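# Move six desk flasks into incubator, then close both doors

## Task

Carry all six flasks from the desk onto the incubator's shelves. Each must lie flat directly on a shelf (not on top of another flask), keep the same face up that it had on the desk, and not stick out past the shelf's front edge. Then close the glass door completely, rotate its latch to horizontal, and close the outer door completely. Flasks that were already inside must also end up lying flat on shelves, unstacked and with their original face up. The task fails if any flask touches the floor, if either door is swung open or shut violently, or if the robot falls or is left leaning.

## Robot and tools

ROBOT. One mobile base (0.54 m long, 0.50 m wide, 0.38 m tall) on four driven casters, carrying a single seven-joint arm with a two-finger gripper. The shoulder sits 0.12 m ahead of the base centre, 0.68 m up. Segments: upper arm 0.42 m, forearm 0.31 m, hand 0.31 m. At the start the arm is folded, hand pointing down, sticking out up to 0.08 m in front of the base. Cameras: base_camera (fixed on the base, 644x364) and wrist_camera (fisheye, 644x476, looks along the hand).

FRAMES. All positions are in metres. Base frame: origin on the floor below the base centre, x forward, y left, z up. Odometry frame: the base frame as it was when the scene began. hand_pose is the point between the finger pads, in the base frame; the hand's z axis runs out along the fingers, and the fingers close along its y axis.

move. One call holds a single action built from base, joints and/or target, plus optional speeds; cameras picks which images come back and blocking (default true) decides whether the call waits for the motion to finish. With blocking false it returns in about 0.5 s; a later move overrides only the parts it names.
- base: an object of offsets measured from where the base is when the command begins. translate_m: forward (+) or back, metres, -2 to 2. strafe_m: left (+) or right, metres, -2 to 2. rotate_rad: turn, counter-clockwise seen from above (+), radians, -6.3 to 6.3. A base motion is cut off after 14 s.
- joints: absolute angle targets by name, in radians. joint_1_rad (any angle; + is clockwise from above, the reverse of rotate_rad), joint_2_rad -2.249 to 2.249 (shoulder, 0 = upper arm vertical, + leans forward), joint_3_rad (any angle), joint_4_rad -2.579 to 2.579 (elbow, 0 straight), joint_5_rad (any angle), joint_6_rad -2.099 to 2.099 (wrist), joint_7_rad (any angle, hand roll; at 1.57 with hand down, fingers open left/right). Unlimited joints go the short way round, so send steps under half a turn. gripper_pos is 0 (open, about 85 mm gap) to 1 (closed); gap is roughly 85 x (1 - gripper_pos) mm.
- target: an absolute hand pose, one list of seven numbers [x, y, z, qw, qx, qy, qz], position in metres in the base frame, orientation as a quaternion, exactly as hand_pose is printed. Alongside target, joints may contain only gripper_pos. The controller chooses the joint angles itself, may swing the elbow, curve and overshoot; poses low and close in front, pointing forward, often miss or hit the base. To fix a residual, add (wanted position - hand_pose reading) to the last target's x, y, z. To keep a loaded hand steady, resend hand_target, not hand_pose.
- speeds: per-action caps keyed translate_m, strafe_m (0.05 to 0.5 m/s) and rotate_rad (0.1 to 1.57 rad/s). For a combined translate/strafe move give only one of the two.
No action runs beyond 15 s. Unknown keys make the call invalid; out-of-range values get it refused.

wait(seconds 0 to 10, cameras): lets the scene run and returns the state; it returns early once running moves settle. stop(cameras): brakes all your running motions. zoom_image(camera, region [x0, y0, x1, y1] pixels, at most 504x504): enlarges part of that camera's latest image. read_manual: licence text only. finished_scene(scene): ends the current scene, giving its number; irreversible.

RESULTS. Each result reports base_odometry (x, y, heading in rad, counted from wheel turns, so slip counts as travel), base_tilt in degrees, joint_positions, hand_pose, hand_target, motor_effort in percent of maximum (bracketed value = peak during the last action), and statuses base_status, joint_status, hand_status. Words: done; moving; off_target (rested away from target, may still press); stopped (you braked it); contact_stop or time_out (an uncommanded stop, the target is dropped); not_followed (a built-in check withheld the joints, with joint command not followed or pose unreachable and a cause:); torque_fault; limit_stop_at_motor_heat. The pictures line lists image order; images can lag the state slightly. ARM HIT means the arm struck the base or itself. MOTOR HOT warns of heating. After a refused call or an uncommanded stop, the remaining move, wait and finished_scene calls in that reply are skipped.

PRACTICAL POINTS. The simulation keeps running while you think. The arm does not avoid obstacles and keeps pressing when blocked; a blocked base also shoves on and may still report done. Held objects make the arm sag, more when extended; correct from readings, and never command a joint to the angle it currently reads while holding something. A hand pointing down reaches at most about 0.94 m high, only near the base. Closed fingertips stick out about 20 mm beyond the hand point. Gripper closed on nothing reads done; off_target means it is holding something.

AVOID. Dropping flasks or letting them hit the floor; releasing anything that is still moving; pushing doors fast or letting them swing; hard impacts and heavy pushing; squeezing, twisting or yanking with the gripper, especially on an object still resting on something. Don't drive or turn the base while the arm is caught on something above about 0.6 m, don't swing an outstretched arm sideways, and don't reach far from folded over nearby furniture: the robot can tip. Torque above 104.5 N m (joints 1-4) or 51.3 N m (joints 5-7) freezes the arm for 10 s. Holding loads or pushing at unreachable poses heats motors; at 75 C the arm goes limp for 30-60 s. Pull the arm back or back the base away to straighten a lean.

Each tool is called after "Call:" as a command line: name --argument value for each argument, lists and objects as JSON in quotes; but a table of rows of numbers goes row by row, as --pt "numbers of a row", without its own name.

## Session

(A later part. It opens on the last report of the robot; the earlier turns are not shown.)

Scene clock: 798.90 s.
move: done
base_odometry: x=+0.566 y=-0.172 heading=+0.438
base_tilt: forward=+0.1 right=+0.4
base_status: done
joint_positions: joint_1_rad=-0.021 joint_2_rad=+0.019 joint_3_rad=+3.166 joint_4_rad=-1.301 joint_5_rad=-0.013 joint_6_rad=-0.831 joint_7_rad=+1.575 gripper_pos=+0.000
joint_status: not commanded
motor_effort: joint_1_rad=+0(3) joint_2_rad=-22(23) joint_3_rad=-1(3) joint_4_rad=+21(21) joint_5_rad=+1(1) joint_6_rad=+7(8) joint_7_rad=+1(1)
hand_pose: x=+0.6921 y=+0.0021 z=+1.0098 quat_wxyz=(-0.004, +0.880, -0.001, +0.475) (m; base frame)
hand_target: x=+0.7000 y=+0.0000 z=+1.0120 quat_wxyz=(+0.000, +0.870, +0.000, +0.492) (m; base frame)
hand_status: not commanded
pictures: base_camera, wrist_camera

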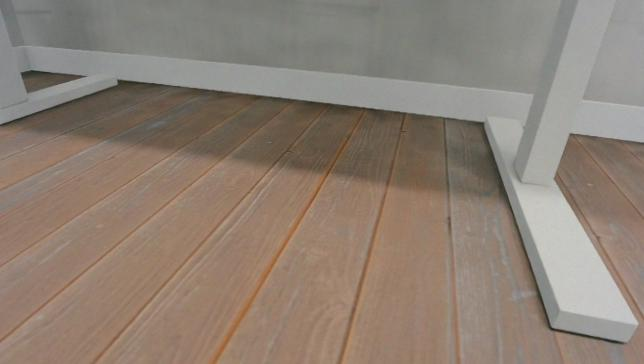

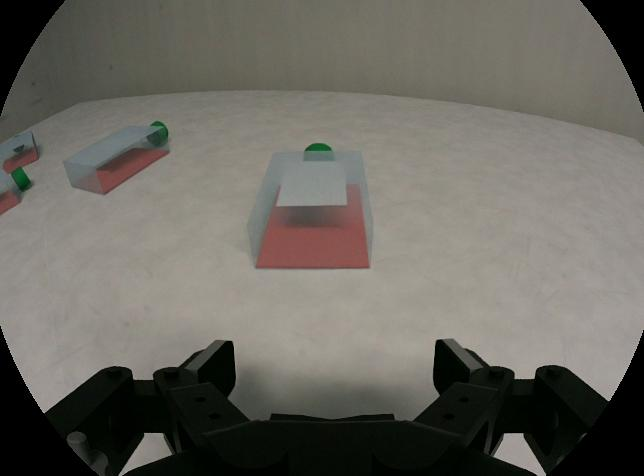

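Call:
move --base '{"translate_m":0.06,"strafe_m":0.013}' --speeds '{"translate_m":0.12}'

Scene clock: 801.77 s.
move: done
base_odometry: x=+0.615 y=-0.135 heading=+0.438
base_tilt: forward=+0.1 right=+0.4
base_status: done
joint_positions: joint_1_rad=-0.021 joint_2_rad=+0.025 joint_3_rad=+3.166 joint_4_rad=-1.301 joint_5_rad=-0.013 joint_6_rad=-0.831 joint_7_rad=+1.575 gripper_pos=+0.000
joint_status: not commanded
motor_effort: joint_1_rad=+0(2) joint_2_rad=-22(24) joint_3_rad=+0(2) joint_4_rad=+21(22) joint_5_rad=+1(1) joint_6_rad=+7(8) joint_7_rad=+0(1)
hand_pose: x=+0.6940 y=+0.0021 z=+1.0066 quat_wxyz=(-0.004, +0.881, -0.001, +0.473) (m; base frame)
hand_target: x=+0.7000 y=+0.0000 z=+1.0120 quat_wxyz=(+0.000, +0.870, +0.000, +0.492) (m; base frame)
hand_status: not commanded
pictures: base_camera, wrist_camera

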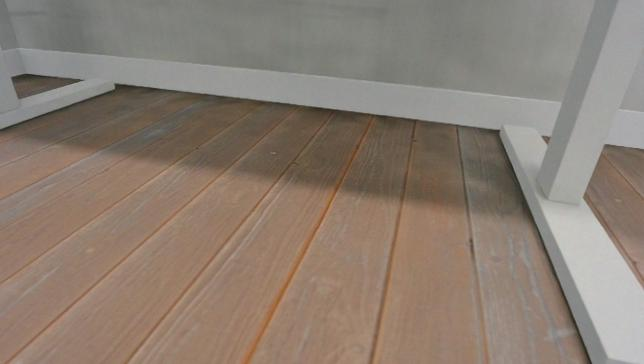

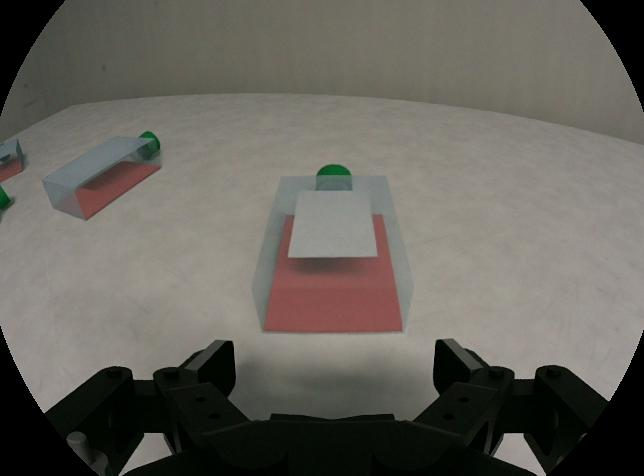

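Centered perfectly. Forward .03, then further.

Call:
move --base '{"translate_m":0.045}' --speeds '{"translate_m":0.1}'

Scene clock: 804.30 s.
move: done
base_odometry: x=+0.656 y=-0.115 heading=+0.439
base_tilt: forward=+0.2 right=+0.4
base_status: done
joint_positions: joint_1_rad=-0.021 joint_2_rad=+0.025 joint_3_rad=+3.166 joint_4_rad=-1.301 joint_5_rad=-0.013 joint_6_rad=-0.830 joint_7_rad=+1.575 gripper_pos=+0.000
joint_status: not commanded
motor_effort: joint_1_rad=+0(1) joint_2_rad=-22(25) joint_3_rad=+0(2) joint_4_rad=+21(22) joint_5_rad=+1(1) joint_6_rad=+7(7) joint_7_rad=+1(1)
hand_pose: x=+0.6942 y=+0.0021 z=+1.0066 quat_wxyz=(-0.004, +0.881, -0.001, +0.473) (m; base frame)
hand_target: x=+0.7000 y=+0.0000 z=+1.0120 quat_wxyz=(+0.000, +0.870, +0.000, +0.492) (m; base frame)
hand_status: not commanded
pictures: base_camera, wrist_camera

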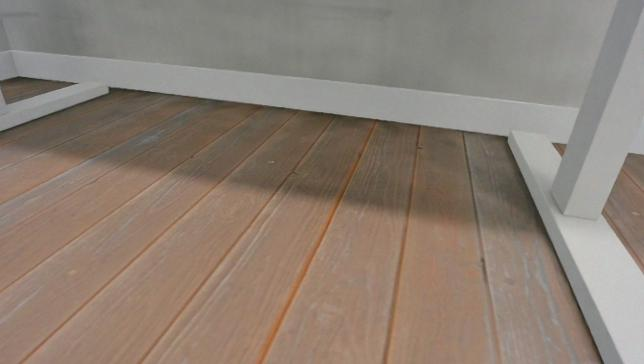

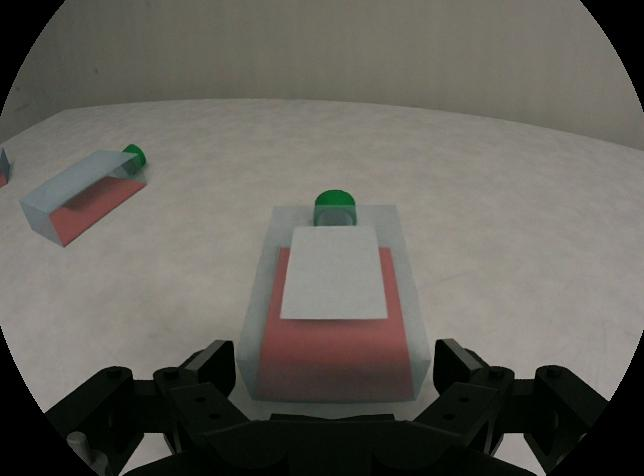

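Call:
move --target '[0.70,0,1.006,0,0.870,0,0.492]' --cameras '[]'

Call:
move --base '{"translate_m":0.016}' --speeds '{"translate_m":0.1}' --cameras '[]'

Call:
move --joints '{"gripper_pos":0.25}'

Scene clock: 806.93 s.
move: done
base_odometry: x=+0.656 y=-0.115 heading=+0.439
base_tilt: forward=+0.1 right=+0.4
base_status: not commanded
joint_positions: joint_1_rad=-0.021 joint_2_rad=+0.025 joint_3_rad=+3.166 joint_4_rad=-1.324 joint_5_rad=-0.013 joint_6_rad=-0.812 joint_7_rad=+1.575 gripper_pos=+0.000
joint_status: not commanded
motor_effort: joint_1_rad=+0(0) joint_2_rad=-23(23) joint_3_rad=+0(1) joint_4_rad=+21(22) joint_5_rad=+1(1) joint_6_rad=+7(7) joint_7_rad=+0(1)
hand_pose: x=+0.6951 y=+0.0020 z=+0.9987 quat_wxyz=(-0.004, +0.882, -0.001, +0.471) (m; base frame)
hand_target: x=+0.7000 y=+0.0000 z=+1.0060 quat_wxyz=(+0.000, +0.870, +0.000, +0.492) (m; base frame)
hand_status: done (0.009 m and 2.8 deg from the pose sent, 0.006 m and 2.6 deg at the start)
pictures: none
No camera images: "cameras" was empty.

Scene clock: 807.60 s.
move: done
base_odometry: x=+0.670 y=-0.108 heading=+0.439
base_tilt: forward=+0.1 right=+0.4
base_status: done
joint_positions: joint_1_rad=-0.021 joint_2_rad=+0.027 joint_3_rad=+3.166 joint_4_rad=-1.324 joint_5_rad=-0.013 joint_6_rad=-0.810 joint_7_rad=+1.575 gripper_pos=+0.000
joint_status: not commanded
motor_effort: joint_1_rad=+0(2) joint_2_rad=-22(25) joint_3_rad=-1(2) joint_4_rad=+21(22) joint_5_rad=+1(1) joint_6_rad=+7(8) joint_7_rad=+1(1)
hand_pose: x=+0.6959 y=+0.0020 z=+0.9979 quat_wxyz=(-0.004, +0.882, -0.001, +0.471) (m; base frame)
hand_target: x=+0.7000 y=+0.0000 z=+1.0060 quat_wxyz=(+0.000, +0.870, +0.000, +0.492) (m; base frame)
hand_status: not commanded
pictures: none
No camera images: "cameras" was empty.

Scene clock: 808.27 s.
move: off_target
base_odometry: x=+0.670 y=-0.108 heading=+0.439
base_tilt: forward=+0.1 right=+0.4
base_status: not commanded
joint_positions: joint_1_rad=-0.021 joint_2_rad=+0.025 joint_3_rad=+3.166 joint_4_rad=-1.325 joint_5_rad=-0.013 joint_6_rad=-0.808 joint_7_rad=+1.575 gripper_pos=+0.059
joint_status: gripper_pos off_target (ended at +0.059, target +0.250)
motor_effort: joint_1_rad=+0(0) joint_2_rad=-22(23) joint_3_rad=+0(1) joint_4_rad=+20(22) joint_5_rad=+1(1) joint_6_rad=+7(7) joint_7_rad=+0(1)
hand_pose: x=+0.6959 y=+0.0020 z=+0.9988 quat_wxyz=(-0.004, +0.881, -0.001, +0.472) (m; base frame)
hand_target: x=+0.7000 y=+0.0000 z=+1.0060 quat_wxyz=(+0.000, +0.870, +0.000, +0.492) (m; base frame)
hand_status: not commanded
pictures: base_camera, wrist_camera

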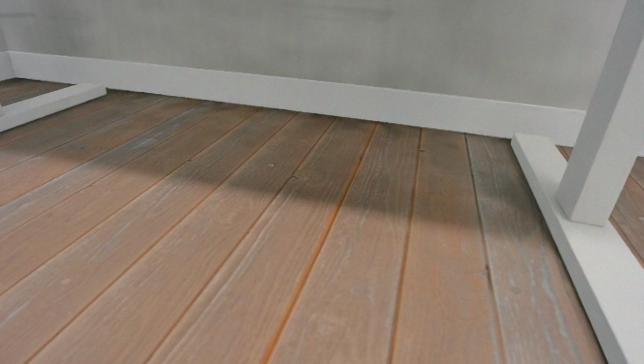

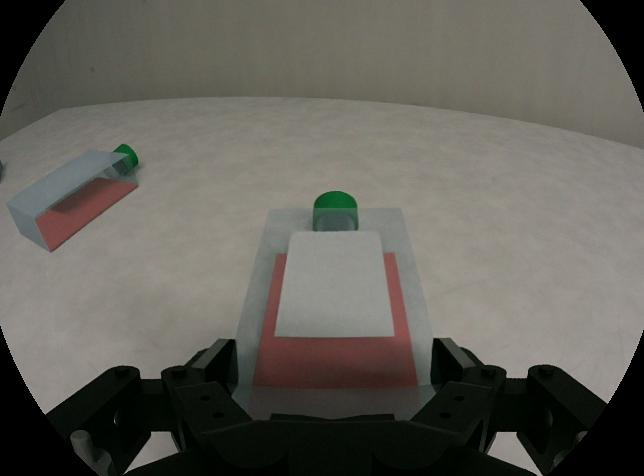

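Call:
move --joints '{"gripper_pos":0.6}' --cameras '[]'

Call:
move --target '[0.70,0,1.10,0,0.870,0,0.492]' --cameras '[]'

Call:
move --base '{"translate_m":-0.7}' --speeds '{"translate_m":0.4}'

Call:
move --base '{"rotate_rad":-1.927}' --speeds '{"rotate_rad":1.0}'

Scene clock: 814.37 s.
move: off_target
base_odometry: x=+0.670 y=-0.108 heading=+0.439
base_tilt: forward=+0.1 right=+0.4
base_status: not commanded
joint_positions: joint_1_rad=-0.021 joint_2_rad=+0.025 joint_3_rad=+3.166 joint_4_rad=-1.325 joint_5_rad=-0.013 joint_6_rad=-0.808 joint_7_rad=+1.575 gripper_pos=+0.059
joint_status: gripper_pos off_target (ended at +0.059, target +0.600)
motor_effort: joint_1_rad=+0(0) joint_2_rad=-22(22) joint_3_rad=+0(1) joint_4_rad=+20(21) joint_5_rad=+1(1) joint_6_rad=+7(7) joint_7_rad=+1(1)
hand_pose: x=+0.6959 y=+0.0020 z=+0.9988 quat_wxyz=(-0.004, +0.881, -0.001, +0.472) (m; base frame)
hand_target: x=+0.7000 y=+0.0000 z=+1.0060 quat_wxyz=(+0.000, +0.870, +0.000, +0.492) (m; base frame)
hand_status: not commanded
pictures: none
No camera images: "cameras" was empty.

Scene clock: 816.17 s.
move: done
base_odometry: x=+0.670 y=-0.108 heading=+0.439
base_tilt: forward=+0.1 right=+0.4
base_status: not commanded
joint_positions: joint_1_rad=-0.021 joint_2_rad=+0.099 joint_3_rad=+3.166 joint_4_rad=-0.948 joint_5_rad=-0.013 joint_6_rad=-1.006 joint_7_rad=+1.575 gripper_pos=+0.059
joint_status: not commanded
motor_effort: joint_1_rad=+0(1) joint_2_rad=-24(25) joint_3_rad=+0(1) joint_4_rad=+20(23) joint_5_rad=+1(1) joint_6_rad=+8(8) joint_7_rad=+0(1)
hand_pose: x=+0.7090 y=+0.0034 z=+1.1131 quat_wxyz=(-0.003, +0.856, +0.001, +0.518) (m; base frame)
hand_target: x=+0.7000 y=+0.0000 z=+1.1000 quat_wxyz=(+0.000, +0.870, +0.000, +0.492) (m; base frame)
hand_status: done (0.016 m and 3.4 deg from the pose sent, 0.101 m and 2.6 deg at the start)
pictures: none
No camera images: "cameras" was empty.

Scene clock: 819.10 s.
move: done
base_odometry: x=+0.036 y=-0.405 heading=+0.439
base_tilt: forward=+0.1 right=+0.4
base_status: done
joint_positions: joint_1_rad=-0.021 joint_2_rad=+0.112 joint_3_rad=+3.168 joint_4_rad=-0.946 joint_5_rad=-0.012 joint_6_rad=-1.012 joint_7_rad=+1.575 gripper_pos=+0.059
joint_status: not commanded
motor_effort: joint_1_rad=+0(3) joint_2_rad=-25(29) joint_3_rad=+0(3) joint_4_rad=+20(21) joint_5_rad=+1(1) joint_6_rad=+8(9) joint_7_rad=+1(1)
hand_pose: x=+0.7135 y=+0.0032 z=+1.1054 quat_wxyz=(-0.003, +0.860, +0.001, +0.511) (m; base frame)
hand_target: x=+0.7000 y=+0.0000 z=+1.1000 quat_wxyz=(+0.000, +0.870, +0.000, +0.492) (m; base frame)
hand_status: not commanded
pictures: base_camera, wrist_camera

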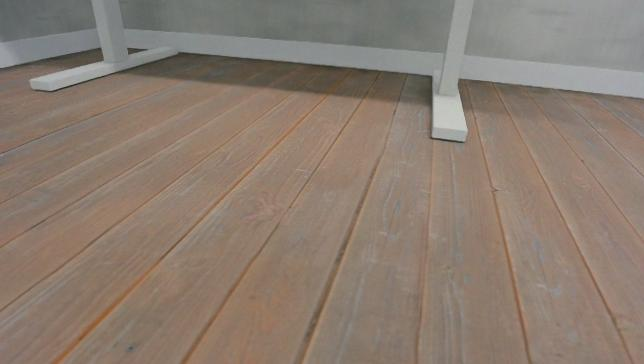

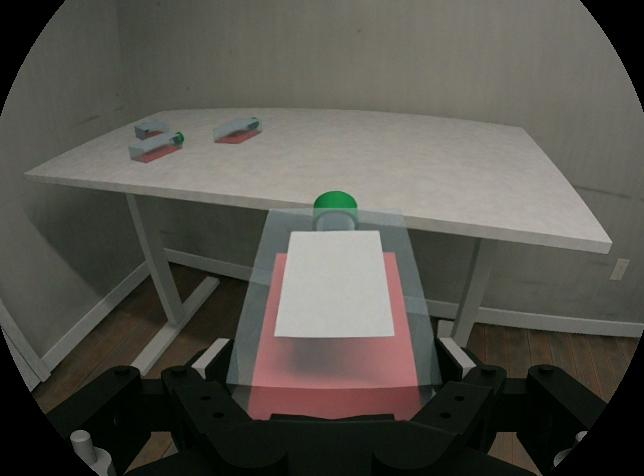

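Scene clock: 823.37 s.
move: done
base_odometry: x=+0.036 y=-0.405 heading=-1.488
base_tilt: forward=+0.1 right=+0.4
base_status: done
joint_positions: joint_1_rad=-0.022 joint_2_rad=+0.109 joint_3_rad=+3.180 joint_4_rad=-0.924 joint_5_rad=-0.003 joint_6_rad=-1.116 joint_7_rad=+1.581 gripper_pos=+0.060
joint_status: not commanded
motor_effort: joint_1_rad=+0(30) joint_2_rad=-24(27) joint_3_rad=-1(29) joint_4_rad=+19(24) joint_5_rad=+0(27) joint_6_rad=+8(31) joint_7_rad=+1(7)
hand_pose: x=+0.6959 y=-0.0053 z=+1.0913 quat_wxyz=(+0.007, +0.879, -0.001, +0.477) (m; base frame)
hand_target: x=+0.7000 y=+0.0000 z=+1.1000 quat_wxyz=(+0.000, +0.870, +0.000, +0.492) (m; base frame)
hand_status: not commanded
pictures: base_camera, wrist_camera

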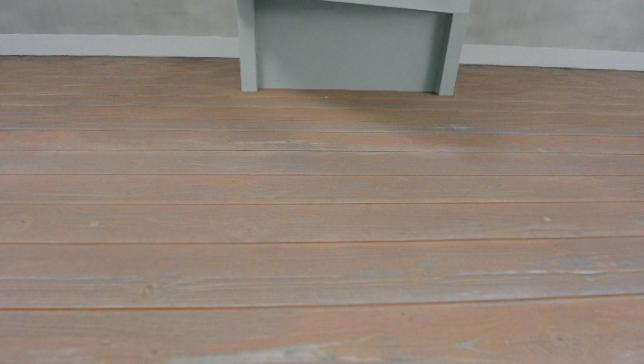

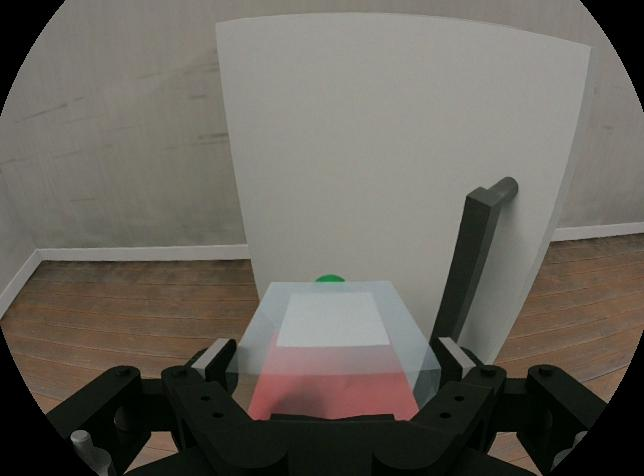

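Call:
move --base '{"translate_m":-0.2}' --speeds '{"translate_m":0.15}'

Scene clock: 828.17 s.
move: done
base_odometry: x=+0.020 y=-0.206 heading=-1.489
base_tilt: forward=+0.1 right=+0.4
base_status: done
joint_positions: joint_1_rad=-0.022 joint_2_rad=+0.112 joint_3_rad=+3.180 joint_4_rad=-0.924 joint_5_rad=-0.003 joint_6_rad=-1.116 joint_7_rad=+1.581 gripper_pos=+0.060
joint_status: not commanded
motor_effort: joint_1_rad=+0(1) joint_2_rad=-25(28) joint_3_rad=-1(2) joint_4_rad=+19(21) joint_5_rad=+1(1) joint_6_rad=+7(8) joint_7_rad=+1(1)
hand_pose: x=+0.6970 y=-0.0053 z=+1.0897 quat_wxyz=(+0.007, +0.880, -0.001, +0.475) (m; base frame)
hand_target: x=+0.7000 y=+0.0000 z=+1.1000 quat_wxyz=(+0.000, +0.870, +0.000, +0.492) (m; base frame)
hand_status: not commanded
pictures: base_camera, wrist_camera

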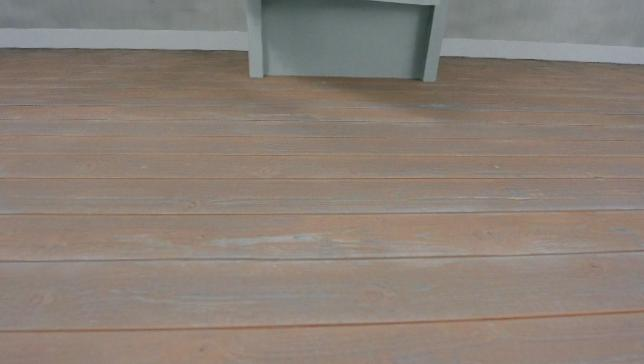

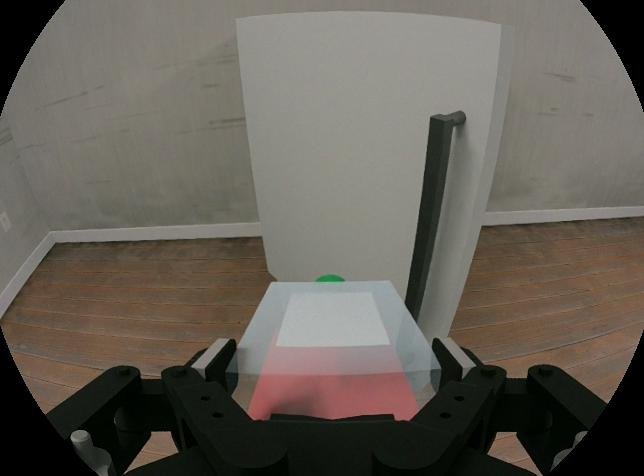

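Call:
move --base '{"rotate_rad":1.6}' --speeds '{"rotate_rad":0.8}' --target '[0.70,0,1.12,0,0.870,0,0.492]'

Scene clock: 835.77 s.
move: done
base_odometry: x=+0.020 y=-0.206 heading=+0.109
base_tilt: forward=+0.1 right=+0.4
base_status: done
joint_positions: joint_1_rad=-0.026 joint_2_rad=+0.139 joint_3_rad=+3.179 joint_4_rad=-0.831 joint_5_rad=-0.003 joint_6_rad=-1.116 joint_7_rad=+1.581 gripper_pos=+0.060
joint_status: not commanded
motor_effort: joint_1_rad=+0(3) joint_2_rad=-25(27) joint_3_rad=+0(3) joint_4_rad=+20(21) joint_5_rad=+0(2) joint_6_rad=+8(8) joint_7_rad=+0(1)
hand_pose: x=+0.7081 y=-0.0019 z=+1.1226 quat_wxyz=(+0.006, +0.864, +0.001, +0.503) (m; base frame)
hand_target: x=+0.7000 y=+0.0000 z=+1.1200 quat_wxyz=(+0.000, +0.870, +0.000, +0.492) (m; base frame)
hand_status: done (0.009 m and 1.6 deg from the pose sent, 0.031 m and 2.4 deg at the start)
pictures: base_camera, wrist_camera

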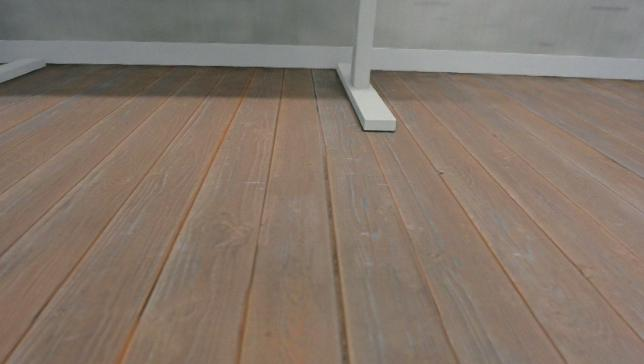

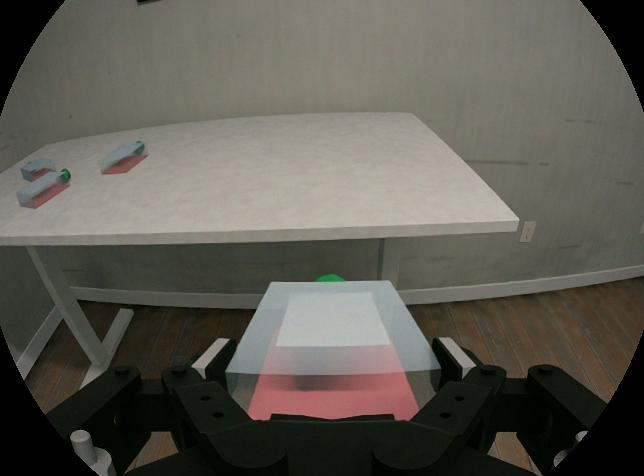

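Call:
move --base '{"translate_m":0.42,"strafe_m":0.1}' --speeds '{"translate_m":0.25}' --cameras '[]'

Call:
move --target '[0.70,0,1.06,0,0.870,0,0.492]'

Call:
move --target '[0.70,0,1.04,0,0.870,0,0.492]'

Call:
move --target '[0.70,0,1.022,0,0.870,0,0.492]'

Scene clock: 841.63 s.
move: done
base_odometry: x=+0.426 y=-0.061 heading=+0.110
base_tilt: forward=+0.1 right=+0.4
base_status: done
joint_positions: joint_1_rad=-0.026 joint_2_rad=+0.150 joint_3_rad=+3.179 joint_4_rad=-0.830 joint_5_rad=-0.003 joint_6_rad=-1.116 joint_7_rad=+1.581 gripper_pos=+0.060
joint_status: not commanded
motor_effort: joint_1_rad=+0(1) joint_2_rad=-25(29) joint_3_rad=-1(2) joint_4_rad=+20(20) joint_5_rad=+1(1) joint_6_rad=+8(9) joint_7_rad=+1(1)
hand_pose: x=+0.7129 y=-0.0018 z=+1.1166 quat_wxyz=(+0.006, +0.866, +0.001, +0.499) (m; base frame)
hand_target: x=+0.7000 y=+0.0000 z=+1.1200 quat_wxyz=(+0.000, +0.870, +0.000, +0.492) (m; base frame)
hand_status: not commanded
pictures: none
No camera images: "cameras" was empty.

Scene clock: 843.43 s.
move: done
base_odometry: x=+0.426 y=-0.061 heading=+0.110
base_tilt: forward=+0.1 right=+0.4
base_status: not commanded
joint_positions: joint_1_rad=-0.026 joint_2_rad=+0.068 joint_3_rad=+3.179 joint_4_rad=-1.097 joint_5_rad=-0.003 joint_6_rad=-0.987 joint_7_rad=+1.581 gripper_pos=+0.060
joint_status: not commanded
motor_effort: joint_1_rad=+0(1) joint_2_rad=-22(26) joint_3_rad=-1(1) joint_4_rad=+19(20) joint_5_rad=+1(1) joint_6_rad=+7(8) joint_7_rad=+1(1)
hand_pose: x=+0.6970 y=-0.0034 z=+1.0553 quat_wxyz=(+0.005, +0.880, +0.000, +0.475) (m; base frame)
hand_target: x=+0.7000 y=+0.0000 z=+1.0600 quat_wxyz=(+0.000, +0.870, +0.000, +0.492) (m; base frame)
hand_status: done (0.007 m and 2.3 deg from the pose sent, 0.058 m and 1.2 deg at the start)
pictures: base_camera, wrist_camera

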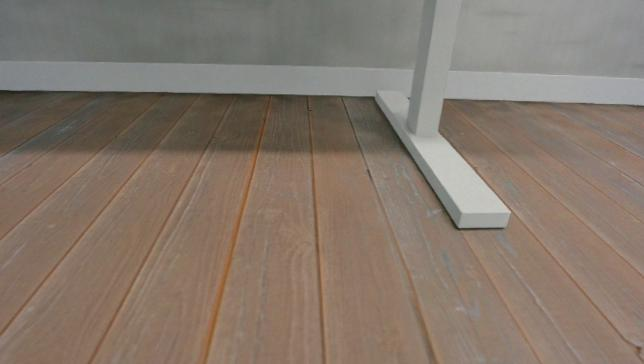

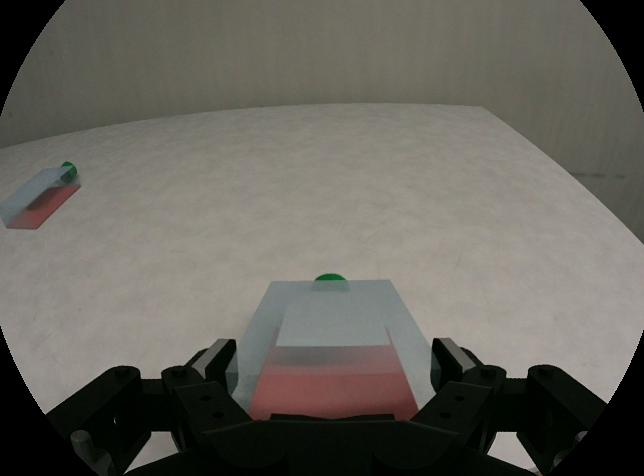

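Scene clock: 844.30 s.
move: off_target
base_odometry: x=+0.426 y=-0.061 heading=+0.110
base_tilt: forward=+0.1 right=+0.4
base_status: not commanded
joint_positions: joint_1_rad=-0.026 joint_2_rad=+0.039 joint_3_rad=+3.179 joint_4_rad=-1.171 joint_5_rad=-0.003 joint_6_rad=-0.911 joint_7_rad=+1.581 gripper_pos=+0.060
joint_status: not commanded
motor_effort: joint_1_rad=+1(1) joint_2_rad=-19(22) joint_3_rad=+0(1) joint_4_rad=+17(19) joint_5_rad=+1(2) joint_6_rad=+5(6) joint_7_rad=+1(1)
hand_pose: x=+0.6952 y=-0.0038 z=+1.0507 quat_wxyz=(+0.004, +0.873, +0.000, +0.489) (m; base frame)
hand_target: x=+0.7000 y=+0.0000 z=+1.0400 quat_wxyz=(+0.000, +0.870, +0.000, +0.492) (m; base frame)
hand_status: off_target (0.012 m and 0.7 deg from the pose sent, 0.016 m and 2.3 deg at the start)
pictures: base_camera, wrist_camera

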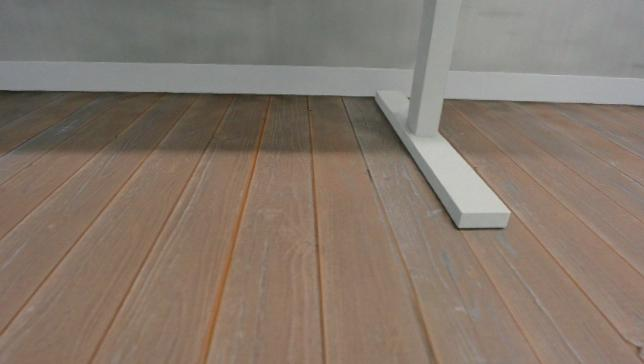

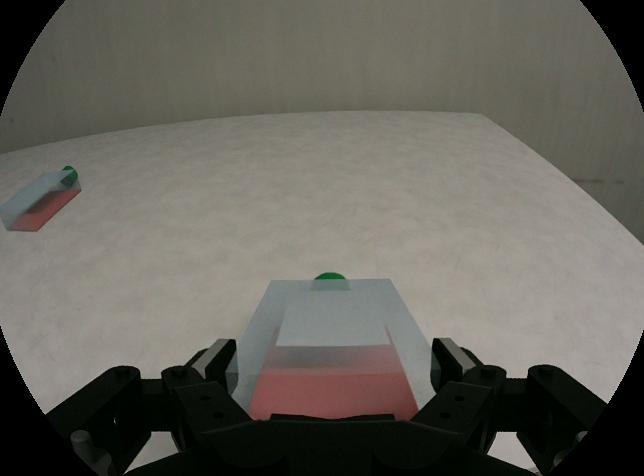

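Scene clock: 845.13 s.
move: off_target
base_odometry: x=+0.426 y=-0.061 heading=+0.110
base_tilt: forward=+0.1 right=+0.4
base_status: not commanded
joint_positions: joint_1_rad=-0.026 joint_2_rad=+0.015 joint_3_rad=+3.179 joint_4_rad=-1.236 joint_5_rad=-0.003 joint_6_rad=-0.842 joint_7_rad=+1.581 gripper_pos=+0.060
joint_status: not commanded
motor_effort: joint_1_rad=+0(1) joint_2_rad=-16(19) joint_3_rad=+0(1) joint_4_rad=+16(17) joint_5_rad=+1(2) joint_6_rad=+3(5) joint_7_rad=+0(1)
hand_pose: x=+0.6938 y=-0.0041 z=+1.0465 quat_wxyz=(+0.004, +0.866, -0.001, +0.501) (m; base frame)
hand_target: x=+0.7000 y=+0.0000 z=+1.0220 quat_wxyz=(+0.000, +0.870, +0.000, +0.492) (m; base frame)
hand_status: off_target (0.026 m and 1.2 deg from the pose sent, 0.029 m and 0.7 deg at the start)
pictures: base_camera, wrist_camera

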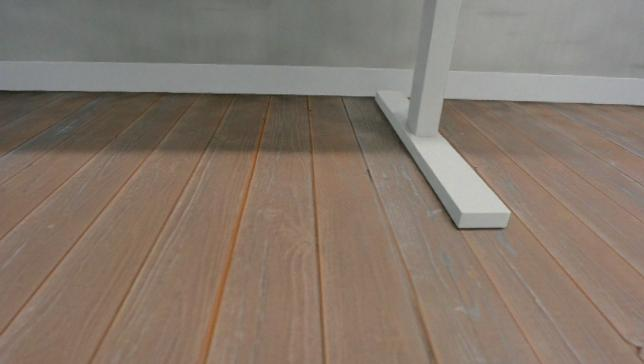

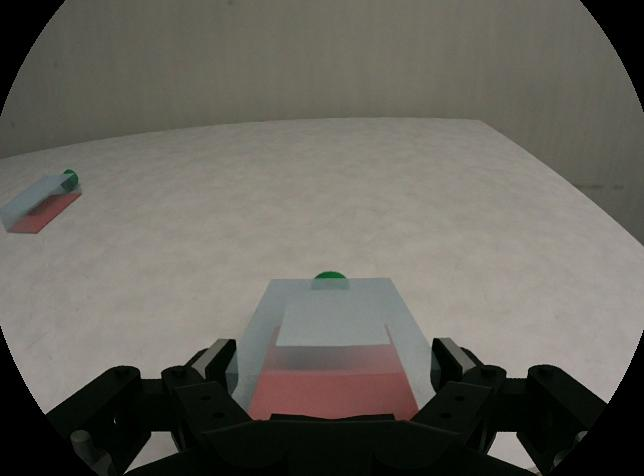

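Call:
move --target '[0.70,0,1.05,0,0.777,0,0.629]'

Call:
move --target '[0.70,0,1.02,0,0.777,0,0.629]'

Scene clock: 850.10 s.
move: done
base_odometry: x=+0.426 y=-0.061 heading=+0.110
base_tilt: forward=+0.1 right=+0.4
base_status: not commanded
joint_positions: joint_1_rad=-0.026 joint_2_rad=-0.063 joint_3_rad=+3.179 joint_4_rad=-1.590 joint_5_rad=-0.003 joint_6_rad=-0.331 joint_7_rad=+1.581 gripper_pos=+0.060
joint_status: not commanded
motor_effort: joint_1_rad=+0(0) joint_2_rad=-21(21) joint_3_rad=-1(1) joint_4_rad=+22(23) joint_5_rad=+0(1) joint_6_rad=+9(9) joint_7_rad=+0(1)
hand_pose: x=+0.7057 y=-0.0056 z=+1.0274 quat_wxyz=(+0.004, +0.801, -0.002, +0.599) (m; base frame)
hand_target: x=+0.7000 y=+0.0000 z=+1.0500 quat_wxyz=(+0.000, +0.777, +0.000, +0.629) (m; base frame)
hand_status: done (0.024 m and 4.5 deg from the pose sent, 0.008 m and 17.9 deg at the start)
pictures: base_camera, wrist_camera

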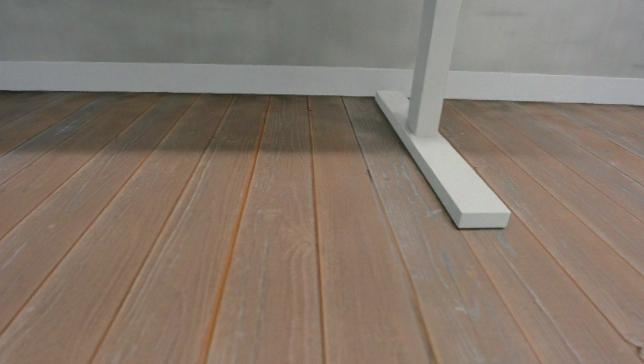

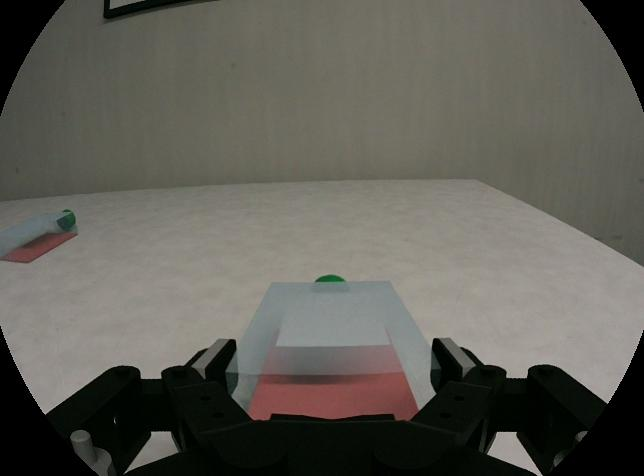

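Scene clock: 851.00 s.
move: done
base_odometry: x=+0.426 y=-0.061 heading=+0.110
base_tilt: forward=+0.1 right=+0.4
base_status: not commanded
joint_positions: joint_1_rad=-0.026 joint_2_rad=-0.075 joint_3_rad=+3.179 joint_4_rad=-1.673 joint_5_rad=-0.003 joint_6_rad=-0.220 joint_7_rad=+1.581 gripper_pos=+0.060
joint_status: not commanded
motor_effort: joint_1_rad=+1(1) joint_2_rad=-19(21) joint_3_rad=-1(1) joint_4_rad=+21(23) joint_5_rad=+0(1) joint_6_rad=+7(9) joint_7_rad=+0(1)
hand_pose: x=+0.7040 y=-0.0057 z=+1.0169 quat_wxyz=(+0.004, +0.789, -0.002, +0.615) (m; base frame)
hand_target: x=+0.7000 y=+0.0000 z=+1.0200 quat_wxyz=(+0.000, +0.777, +0.000, +0.629) (m; base frame)
hand_status: done (0.008 m and 2.2 deg from the pose sent, 0.011 m and 4.5 deg at the start)
pictures: base_camera, wrist_camera

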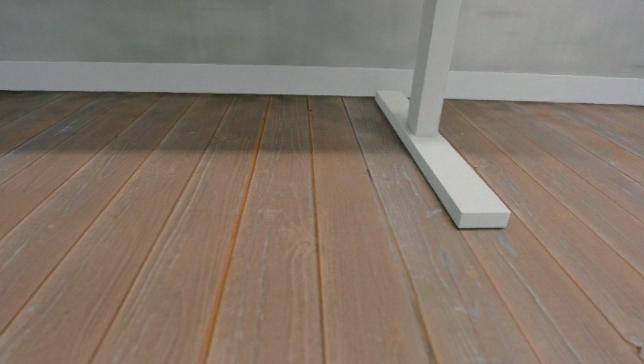

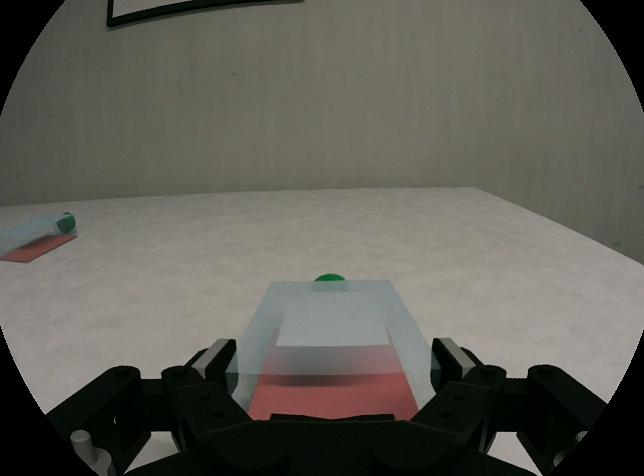

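Call:
move --target '[0.70,0,1.02,0,0.805,0,0.593]' --cameras '[]'

Call:
move --target '[0.70,0,1.005,0,0.805,0,0.593]'

Scene clock: 854.70 s.
move: done
base_odometry: x=+0.426 y=-0.061 heading=+0.110
base_tilt: forward=+0.1 right=+0.4
base_status: not commanded
joint_positions: joint_1_rad=-0.026 joint_2_rad=-0.073 joint_3_rad=+3.178 joint_4_rad=-1.620 joint_5_rad=-0.003 joint_6_rad=-0.288 joint_7_rad=+1.581 gripper_pos=+0.060
joint_status: not commanded
motor_effort: joint_1_rad=+0(1) joint_2_rad=-21(21) joint_3_rad=+0(1) joint_4_rad=+23(23) joint_5_rad=+1(1) joint_6_rad=+9(9) joint_7_rad=+0(1)
hand_pose: x=+0.7036 y=-0.0053 z=+1.0277 quat_wxyz=(+0.004, +0.794, -0.002, +0.608) (m; base frame)
hand_target: x=+0.7000 y=+0.0000 z=+1.0200 quat_wxyz=(+0.000, +0.805, +0.000, +0.593) (m; base frame)
hand_status: done (0.010 m and 2.2 deg from the pose sent, 0.008 m and 3.2 deg at the start)
pictures: none
No camera images: "cameras" was empty.

Scene clock: 855.43 s.
move: done
base_odometry: x=+0.426 y=-0.061 heading=+0.110
base_tilt: forward=+0.2 right=+0.3
base_status: not commanded
joint_positions: joint_1_rad=-0.026 joint_2_rad=-0.075 joint_3_rad=+3.178 joint_4_rad=-1.635 joint_5_rad=-0.003 joint_6_rad=-0.288 joint_7_rad=+1.581 gripper_pos=+0.060
joint_status: not commanded
motor_effort: joint_1_rad=+0(0) joint_2_rad=-17(21) joint_3_rad=+0(1) joint_4_rad=+19(23) joint_5_rad=+0(1) joint_6_rad=+6(9) joint_7_rad=+0(1)
hand_pose: x=+0.7018 y=-0.0053 z=+1.0195 quat_wxyz=(+0.004, +0.798, -0.002, +0.603) (m; base frame)
hand_target: x=+0.7000 y=+0.0000 z=+1.0050 quat_wxyz=(+0.000, +0.805, +0.000, +0.593) (m; base frame)
hand_status: done (0.016 m and 1.4 deg from the pose sent, 0.024 m and 2.2 deg at the start)
pictures: base_camera, wrist_camera

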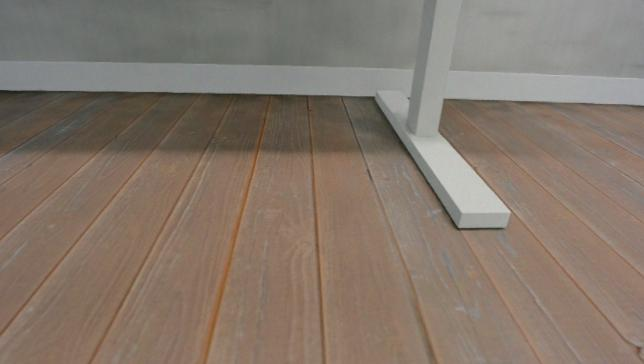

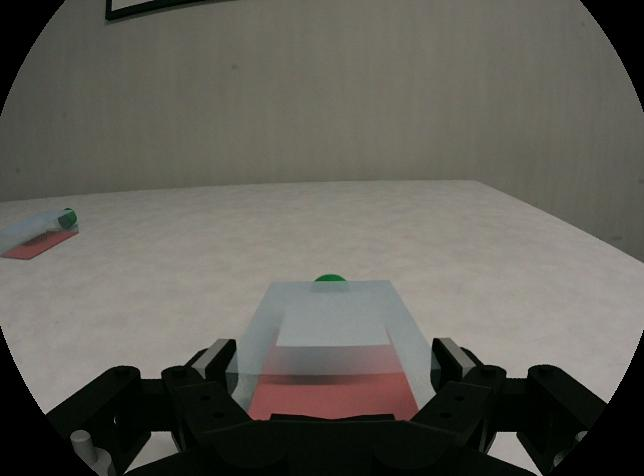

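Call:
move --joints '{"gripper_pos":0}'

Call:
move --base '{"translate_m":-0.13}' --speeds '{"translate_m":0.12}'

Scene clock: 857.60 s.
move: done
base_odometry: x=+0.426 y=-0.061 heading=+0.110
base_tilt: forward=+0.1 right=+0.4
base_status: not commanded
joint_positions: joint_1_rad=-0.026 joint_2_rad=-0.075 joint_3_rad=+3.178 joint_4_rad=-1.635 joint_5_rad=-0.003 joint_6_rad=-0.288 joint_7_rad=+1.581 gripper_pos=+0.000
joint_status: all done
motor_effort: joint_1_rad=+0(0) joint_2_rad=-20(20) joint_3_rad=+0(1) joint_4_rad=+22(23) joint_5_rad=+1(1) joint_6_rad=+8(8) joint_7_rad=+1(1)
hand_pose: x=+0.7018 y=-0.0053 z=+1.0194 quat_wxyz=(+0.004, +0.798, -0.002, +0.603) (m; base frame)
hand_target: x=+0.7000 y=+0.0000 z=+1.0050 quat_wxyz=(+0.000, +0.805, +0.000, +0.593) (m; base frame)
hand_status: not commanded
pictures: base_camera, wrist_camera

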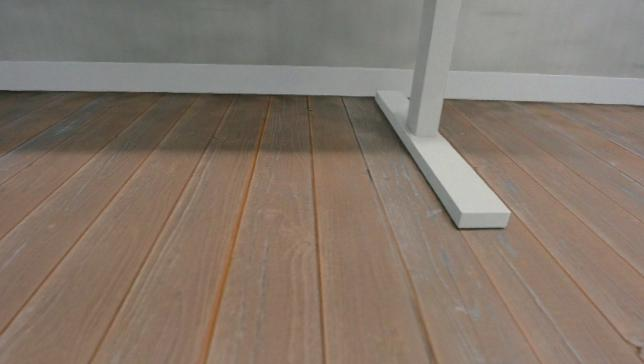

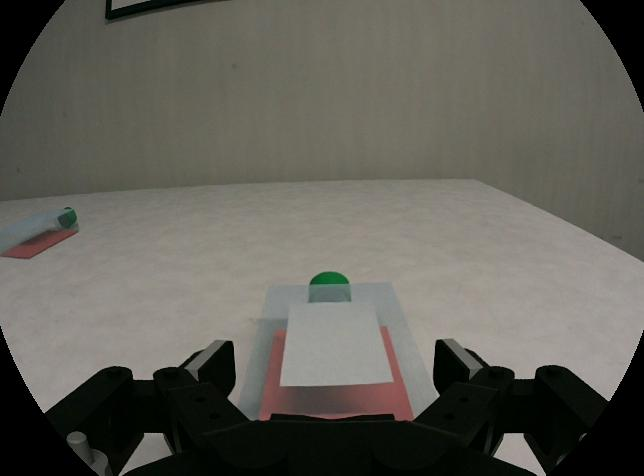

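Scene clock: 859.30 s.
move: done
base_odometry: x=+0.297 y=-0.075 heading=+0.110
base_tilt: forward=+0.1 right=+0.4
base_status: done
joint_positions: joint_1_rad=-0.025 joint_2_rad=-0.071 joint_3_rad=+3.175 joint_4_rad=-1.635 joint_5_rad=-0.003 joint_6_rad=-0.288 joint_7_rad=+1.581 gripper_pos=+0.000
joint_status: not commanded
motor_effort: joint_1_rad=+0(1) joint_2_rad=-19(22) joint_3_rad=+0(2) joint_4_rad=+22(23) joint_5_rad=+0(1) joint_6_rad=+8(9) joint_7_rad=+1(1)
hand_pose: x=+0.7030 y=-0.0036 z=+1.0171 quat_wxyz=(+0.003, +0.799, -0.001, +0.601) (m; base frame)
hand_target: x=+0.7000 y=+0.0000 z=+1.0050 quat_wxyz=(+0.000, +0.805, +0.000, +0.593) (m; base frame)
hand_status: not commanded
pictures: base_camera, wrist_camera

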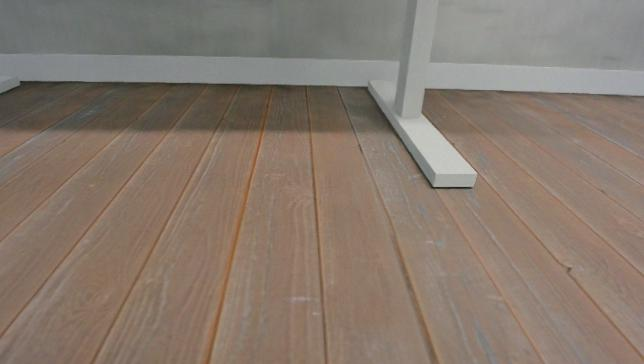

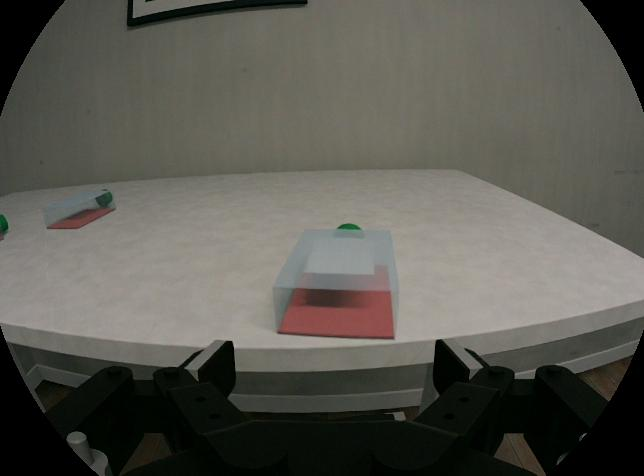

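Call:
move --base '{"translate_m":-0.3}' --joints '{"joint_1_rad":0,"joint_2_rad":-0.6,"joint_3_rad":3.14,"joint_4_rad":-1.9,"joint_5_rad":0,"joint_6_rad":-0.6,"joint_7_rad":1.57,"gripper_pos":0}' --cameras '[]'

Call:
move --base '{"rotate_rad":-1.598}'

Scene clock: 864.63 s.
move: done
base_odometry: x=-0.001 y=-0.107 heading=+0.110
base_tilt: forward=+0.1 right=+0.4
base_status: done
joint_positions: joint_1_rad=-0.015 joint_2_rad=-0.604 joint_3_rad=+3.157 joint_4_rad=-1.867 joint_5_rad=-0.003 joint_6_rad=-0.525 joint_7_rad=+1.581 gripper_pos=+0.000
joint_status: all done
motor_effort: joint_1_rad=+0(2) joint_2_rad=-1(24) joint_3_rad=+0(2) joint_4_rad=+21(23) joint_5_rad=+1(2) joint_6_rad=+8(9) joint_7_rad=+1(1)
hand_pose: x=+0.4837 y=-0.0003 z=+1.0561 quat_wxyz=(-0.002, +0.780, +0.002, +0.626) (m; base frame)
hand_target: x=+0.4789 y=+0.0021 z=+1.0125 quat_wxyz=(+0.000, +0.813, +0.000, +0.582) (m; base frame)
hand_status: not commanded
pictures: none
No camera images: "cameras" was empty.

Scene clock: 866.93 s.
move: done
base_odometry: x=-0.001 y=-0.107 heading=-1.486
base_tilt: forward=+0.1 right=+0.4
base_status: done
joint_positions: joint_1_rad=-0.010 joint_2_rad=-0.604 joint_3_rad=+3.150 joint_4_rad=-1.868 joint_5_rad=-0.003 joint_6_rad=-0.527 joint_7_rad=+1.581 gripper_pos=+0.000
joint_status: not commanded
motor_effort: joint_1_rad=+0(1) joint_2_rad=-1(3) joint_3_rad=+0(2) joint_4_rad=+21(22) joint_5_rad=+1(1) joint_6_rad=+8(9) joint_7_rad=+1(1)
hand_pose: x=+0.4836 y=+0.0009 z=+1.0549 quat_wxyz=(-0.001, +0.781, +0.003, +0.625) (m; base frame)
hand_target: x=+0.4789 y=+0.0021 z=+1.0125 quat_wxyz=(+0.000, +0.813, +0.000, +0.582) (m; base frame)
hand_status: not commanded
pictures: base_camera, wrist_camera

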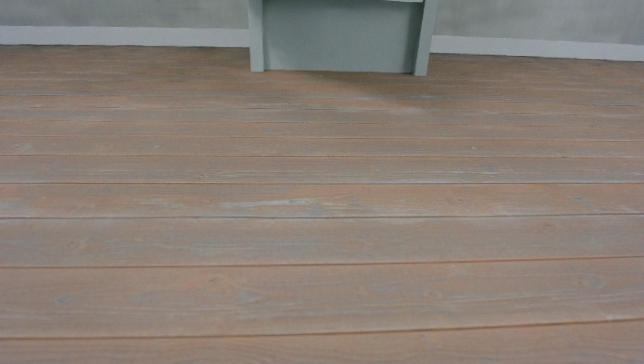

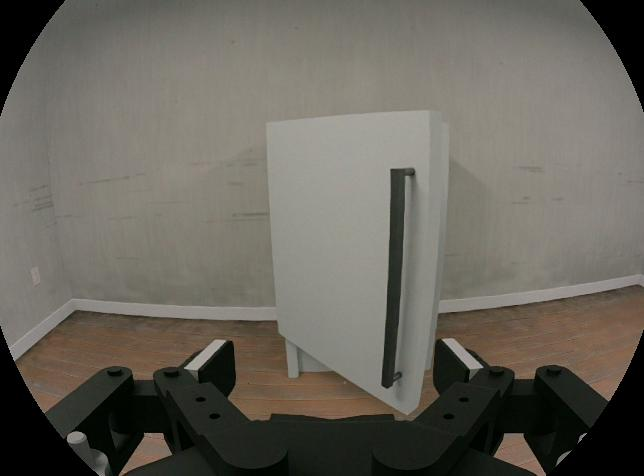

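Call:
move --base '{"translate_m":0.55,"strafe_m":-0.80}' --cameras '[]'

Call:
move --base '{"rotate_rad":0.5}' --joints '{"gripper_pos":1}' --target '[0.66,0,1.0,0,0.823,0,0.568]'

Scene clock: 885.03 s.
move: done
base_odometry: x=-0.752 y=-0.723 heading=-1.487
base_tilt: forward=+0.2 right=+0.4
base_status: done
joint_positions: joint_1_rad=-0.009 joint_2_rad=-0.602 joint_3_rad=+3.145 joint_4_rad=-1.869 joint_5_rad=-0.003 joint_6_rad=-0.528 joint_7_rad=+1.581 gripper_pos=+0.000
joint_status: not commanded
motor_effort: joint_1_rad=+0(1) joint_2_rad=-1(5) joint_3_rad=+0(2) joint_4_rad=+22(22) joint_5_rad=+1(1) joint_6_rad=+8(9) joint_7_rad=+1(1)
hand_pose: x=+0.4841 y=+0.0035 z=+1.0534 quat_wxyz=(-0.001, +0.782, +0.005, +0.623) (m; base frame)
hand_target: x=+0.4789 y=+0.0021 z=+1.0125 quat_wxyz=(+0.000, +0.813, +0.000, +0.582) (m; base frame)
hand_status: not commanded
pictures: none
No camera images: "cameras" was empty.

Scene clock: 886.67 s.
move: done
base_odometry: x=-0.752 y=-0.723 heading=-0.989
base_tilt: forward=+0.1 right=+0.4
base_status: done
joint_positions: joint_1_rad=-0.010 joint_2_rad=-0.153 joint_3_rad=+3.147 joint_4_rad=-1.697 joint_5_rad=-0.003 joint_6_rad=-0.472 joint_7_rad=+1.581 gripper_pos=+0.999
joint_status: all done
motor_effort: joint_1_rad=+0(1) joint_2_rad=-17(18) joint_3_rad=+0(2) joint_4_rad=+21(23) joint_5_rad=+1(1) joint_6_rad=+8(8) joint_7_rad=+1(1)
hand_pose: x=+0.6500 y=+0.0036 z=+0.9723 quat_wxyz=(+0.000, +0.846, +0.005, +0.534) (m; base frame)
hand_target: x=+0.6600 y=+0.0000 z=+1.0000 quat_wxyz=(+0.000, +0.823, +0.000, +0.568) (m; base frame)
hand_status: done (0.030 m and 4.7 deg from the pose sent, 0.184 m and 7.9 deg at the start)
pictures: base_camera, wrist_camera

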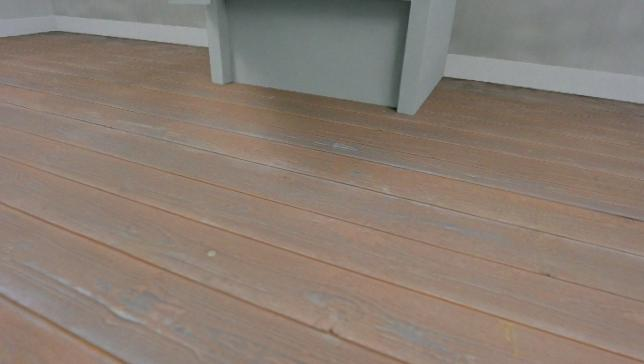

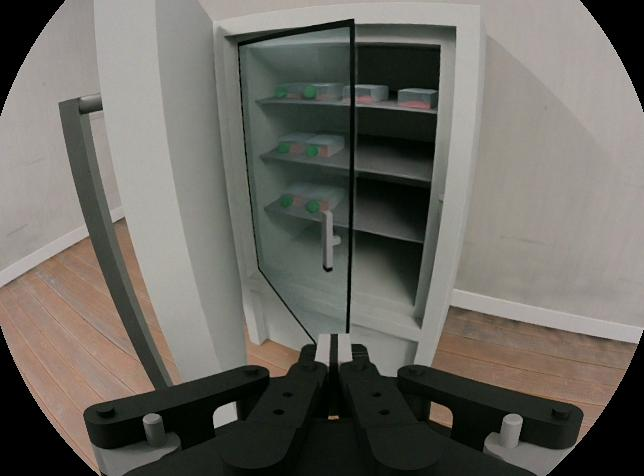

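Call:
move --base '{"translate_m":0.05,"strafe_m":0.2}' --speeds '{"strafe_m":0.12}'

Scene clock: 891.57 s.
move: done
base_odometry: x=-0.558 y=-0.655 heading=-0.987
base_tilt: forward=+0.1 right=+0.4
base_status: done
joint_positions: joint_1_rad=-0.010 joint_2_rad=-0.153 joint_3_rad=+3.151 joint_4_rad=-1.696 joint_5_rad=-0.003 joint_6_rad=-0.472 joint_7_rad=+1.581 gripper_pos=+0.999
joint_status: not commanded
motor_effort: joint_1_rad=+0(2) joint_2_rad=-16(18) joint_3_rad=+0(3) joint_4_rad=+23(23) joint_5_rad=+1(1) joint_6_rad=+8(8) joint_7_rad=+1(1)
hand_pose: x=+0.6503 y=+0.0018 z=+0.9730 quat_wxyz=(+0.001, +0.845, +0.003, +0.534) (m; base frame)
hand_target: x=+0.6600 y=+0.0000 z=+1.0000 quat_wxyz=(+0.000, +0.823, +0.000, +0.568) (m; base frame)
hand_status: not commanded
pictures: base_camera, wrist_camera

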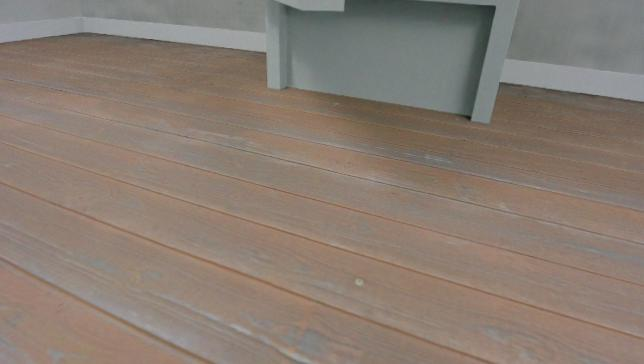

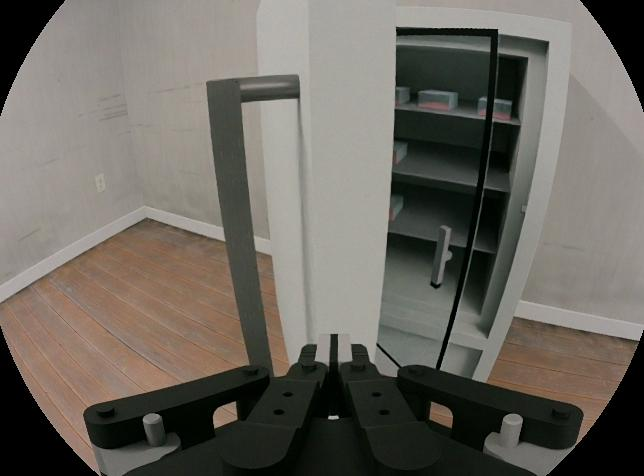

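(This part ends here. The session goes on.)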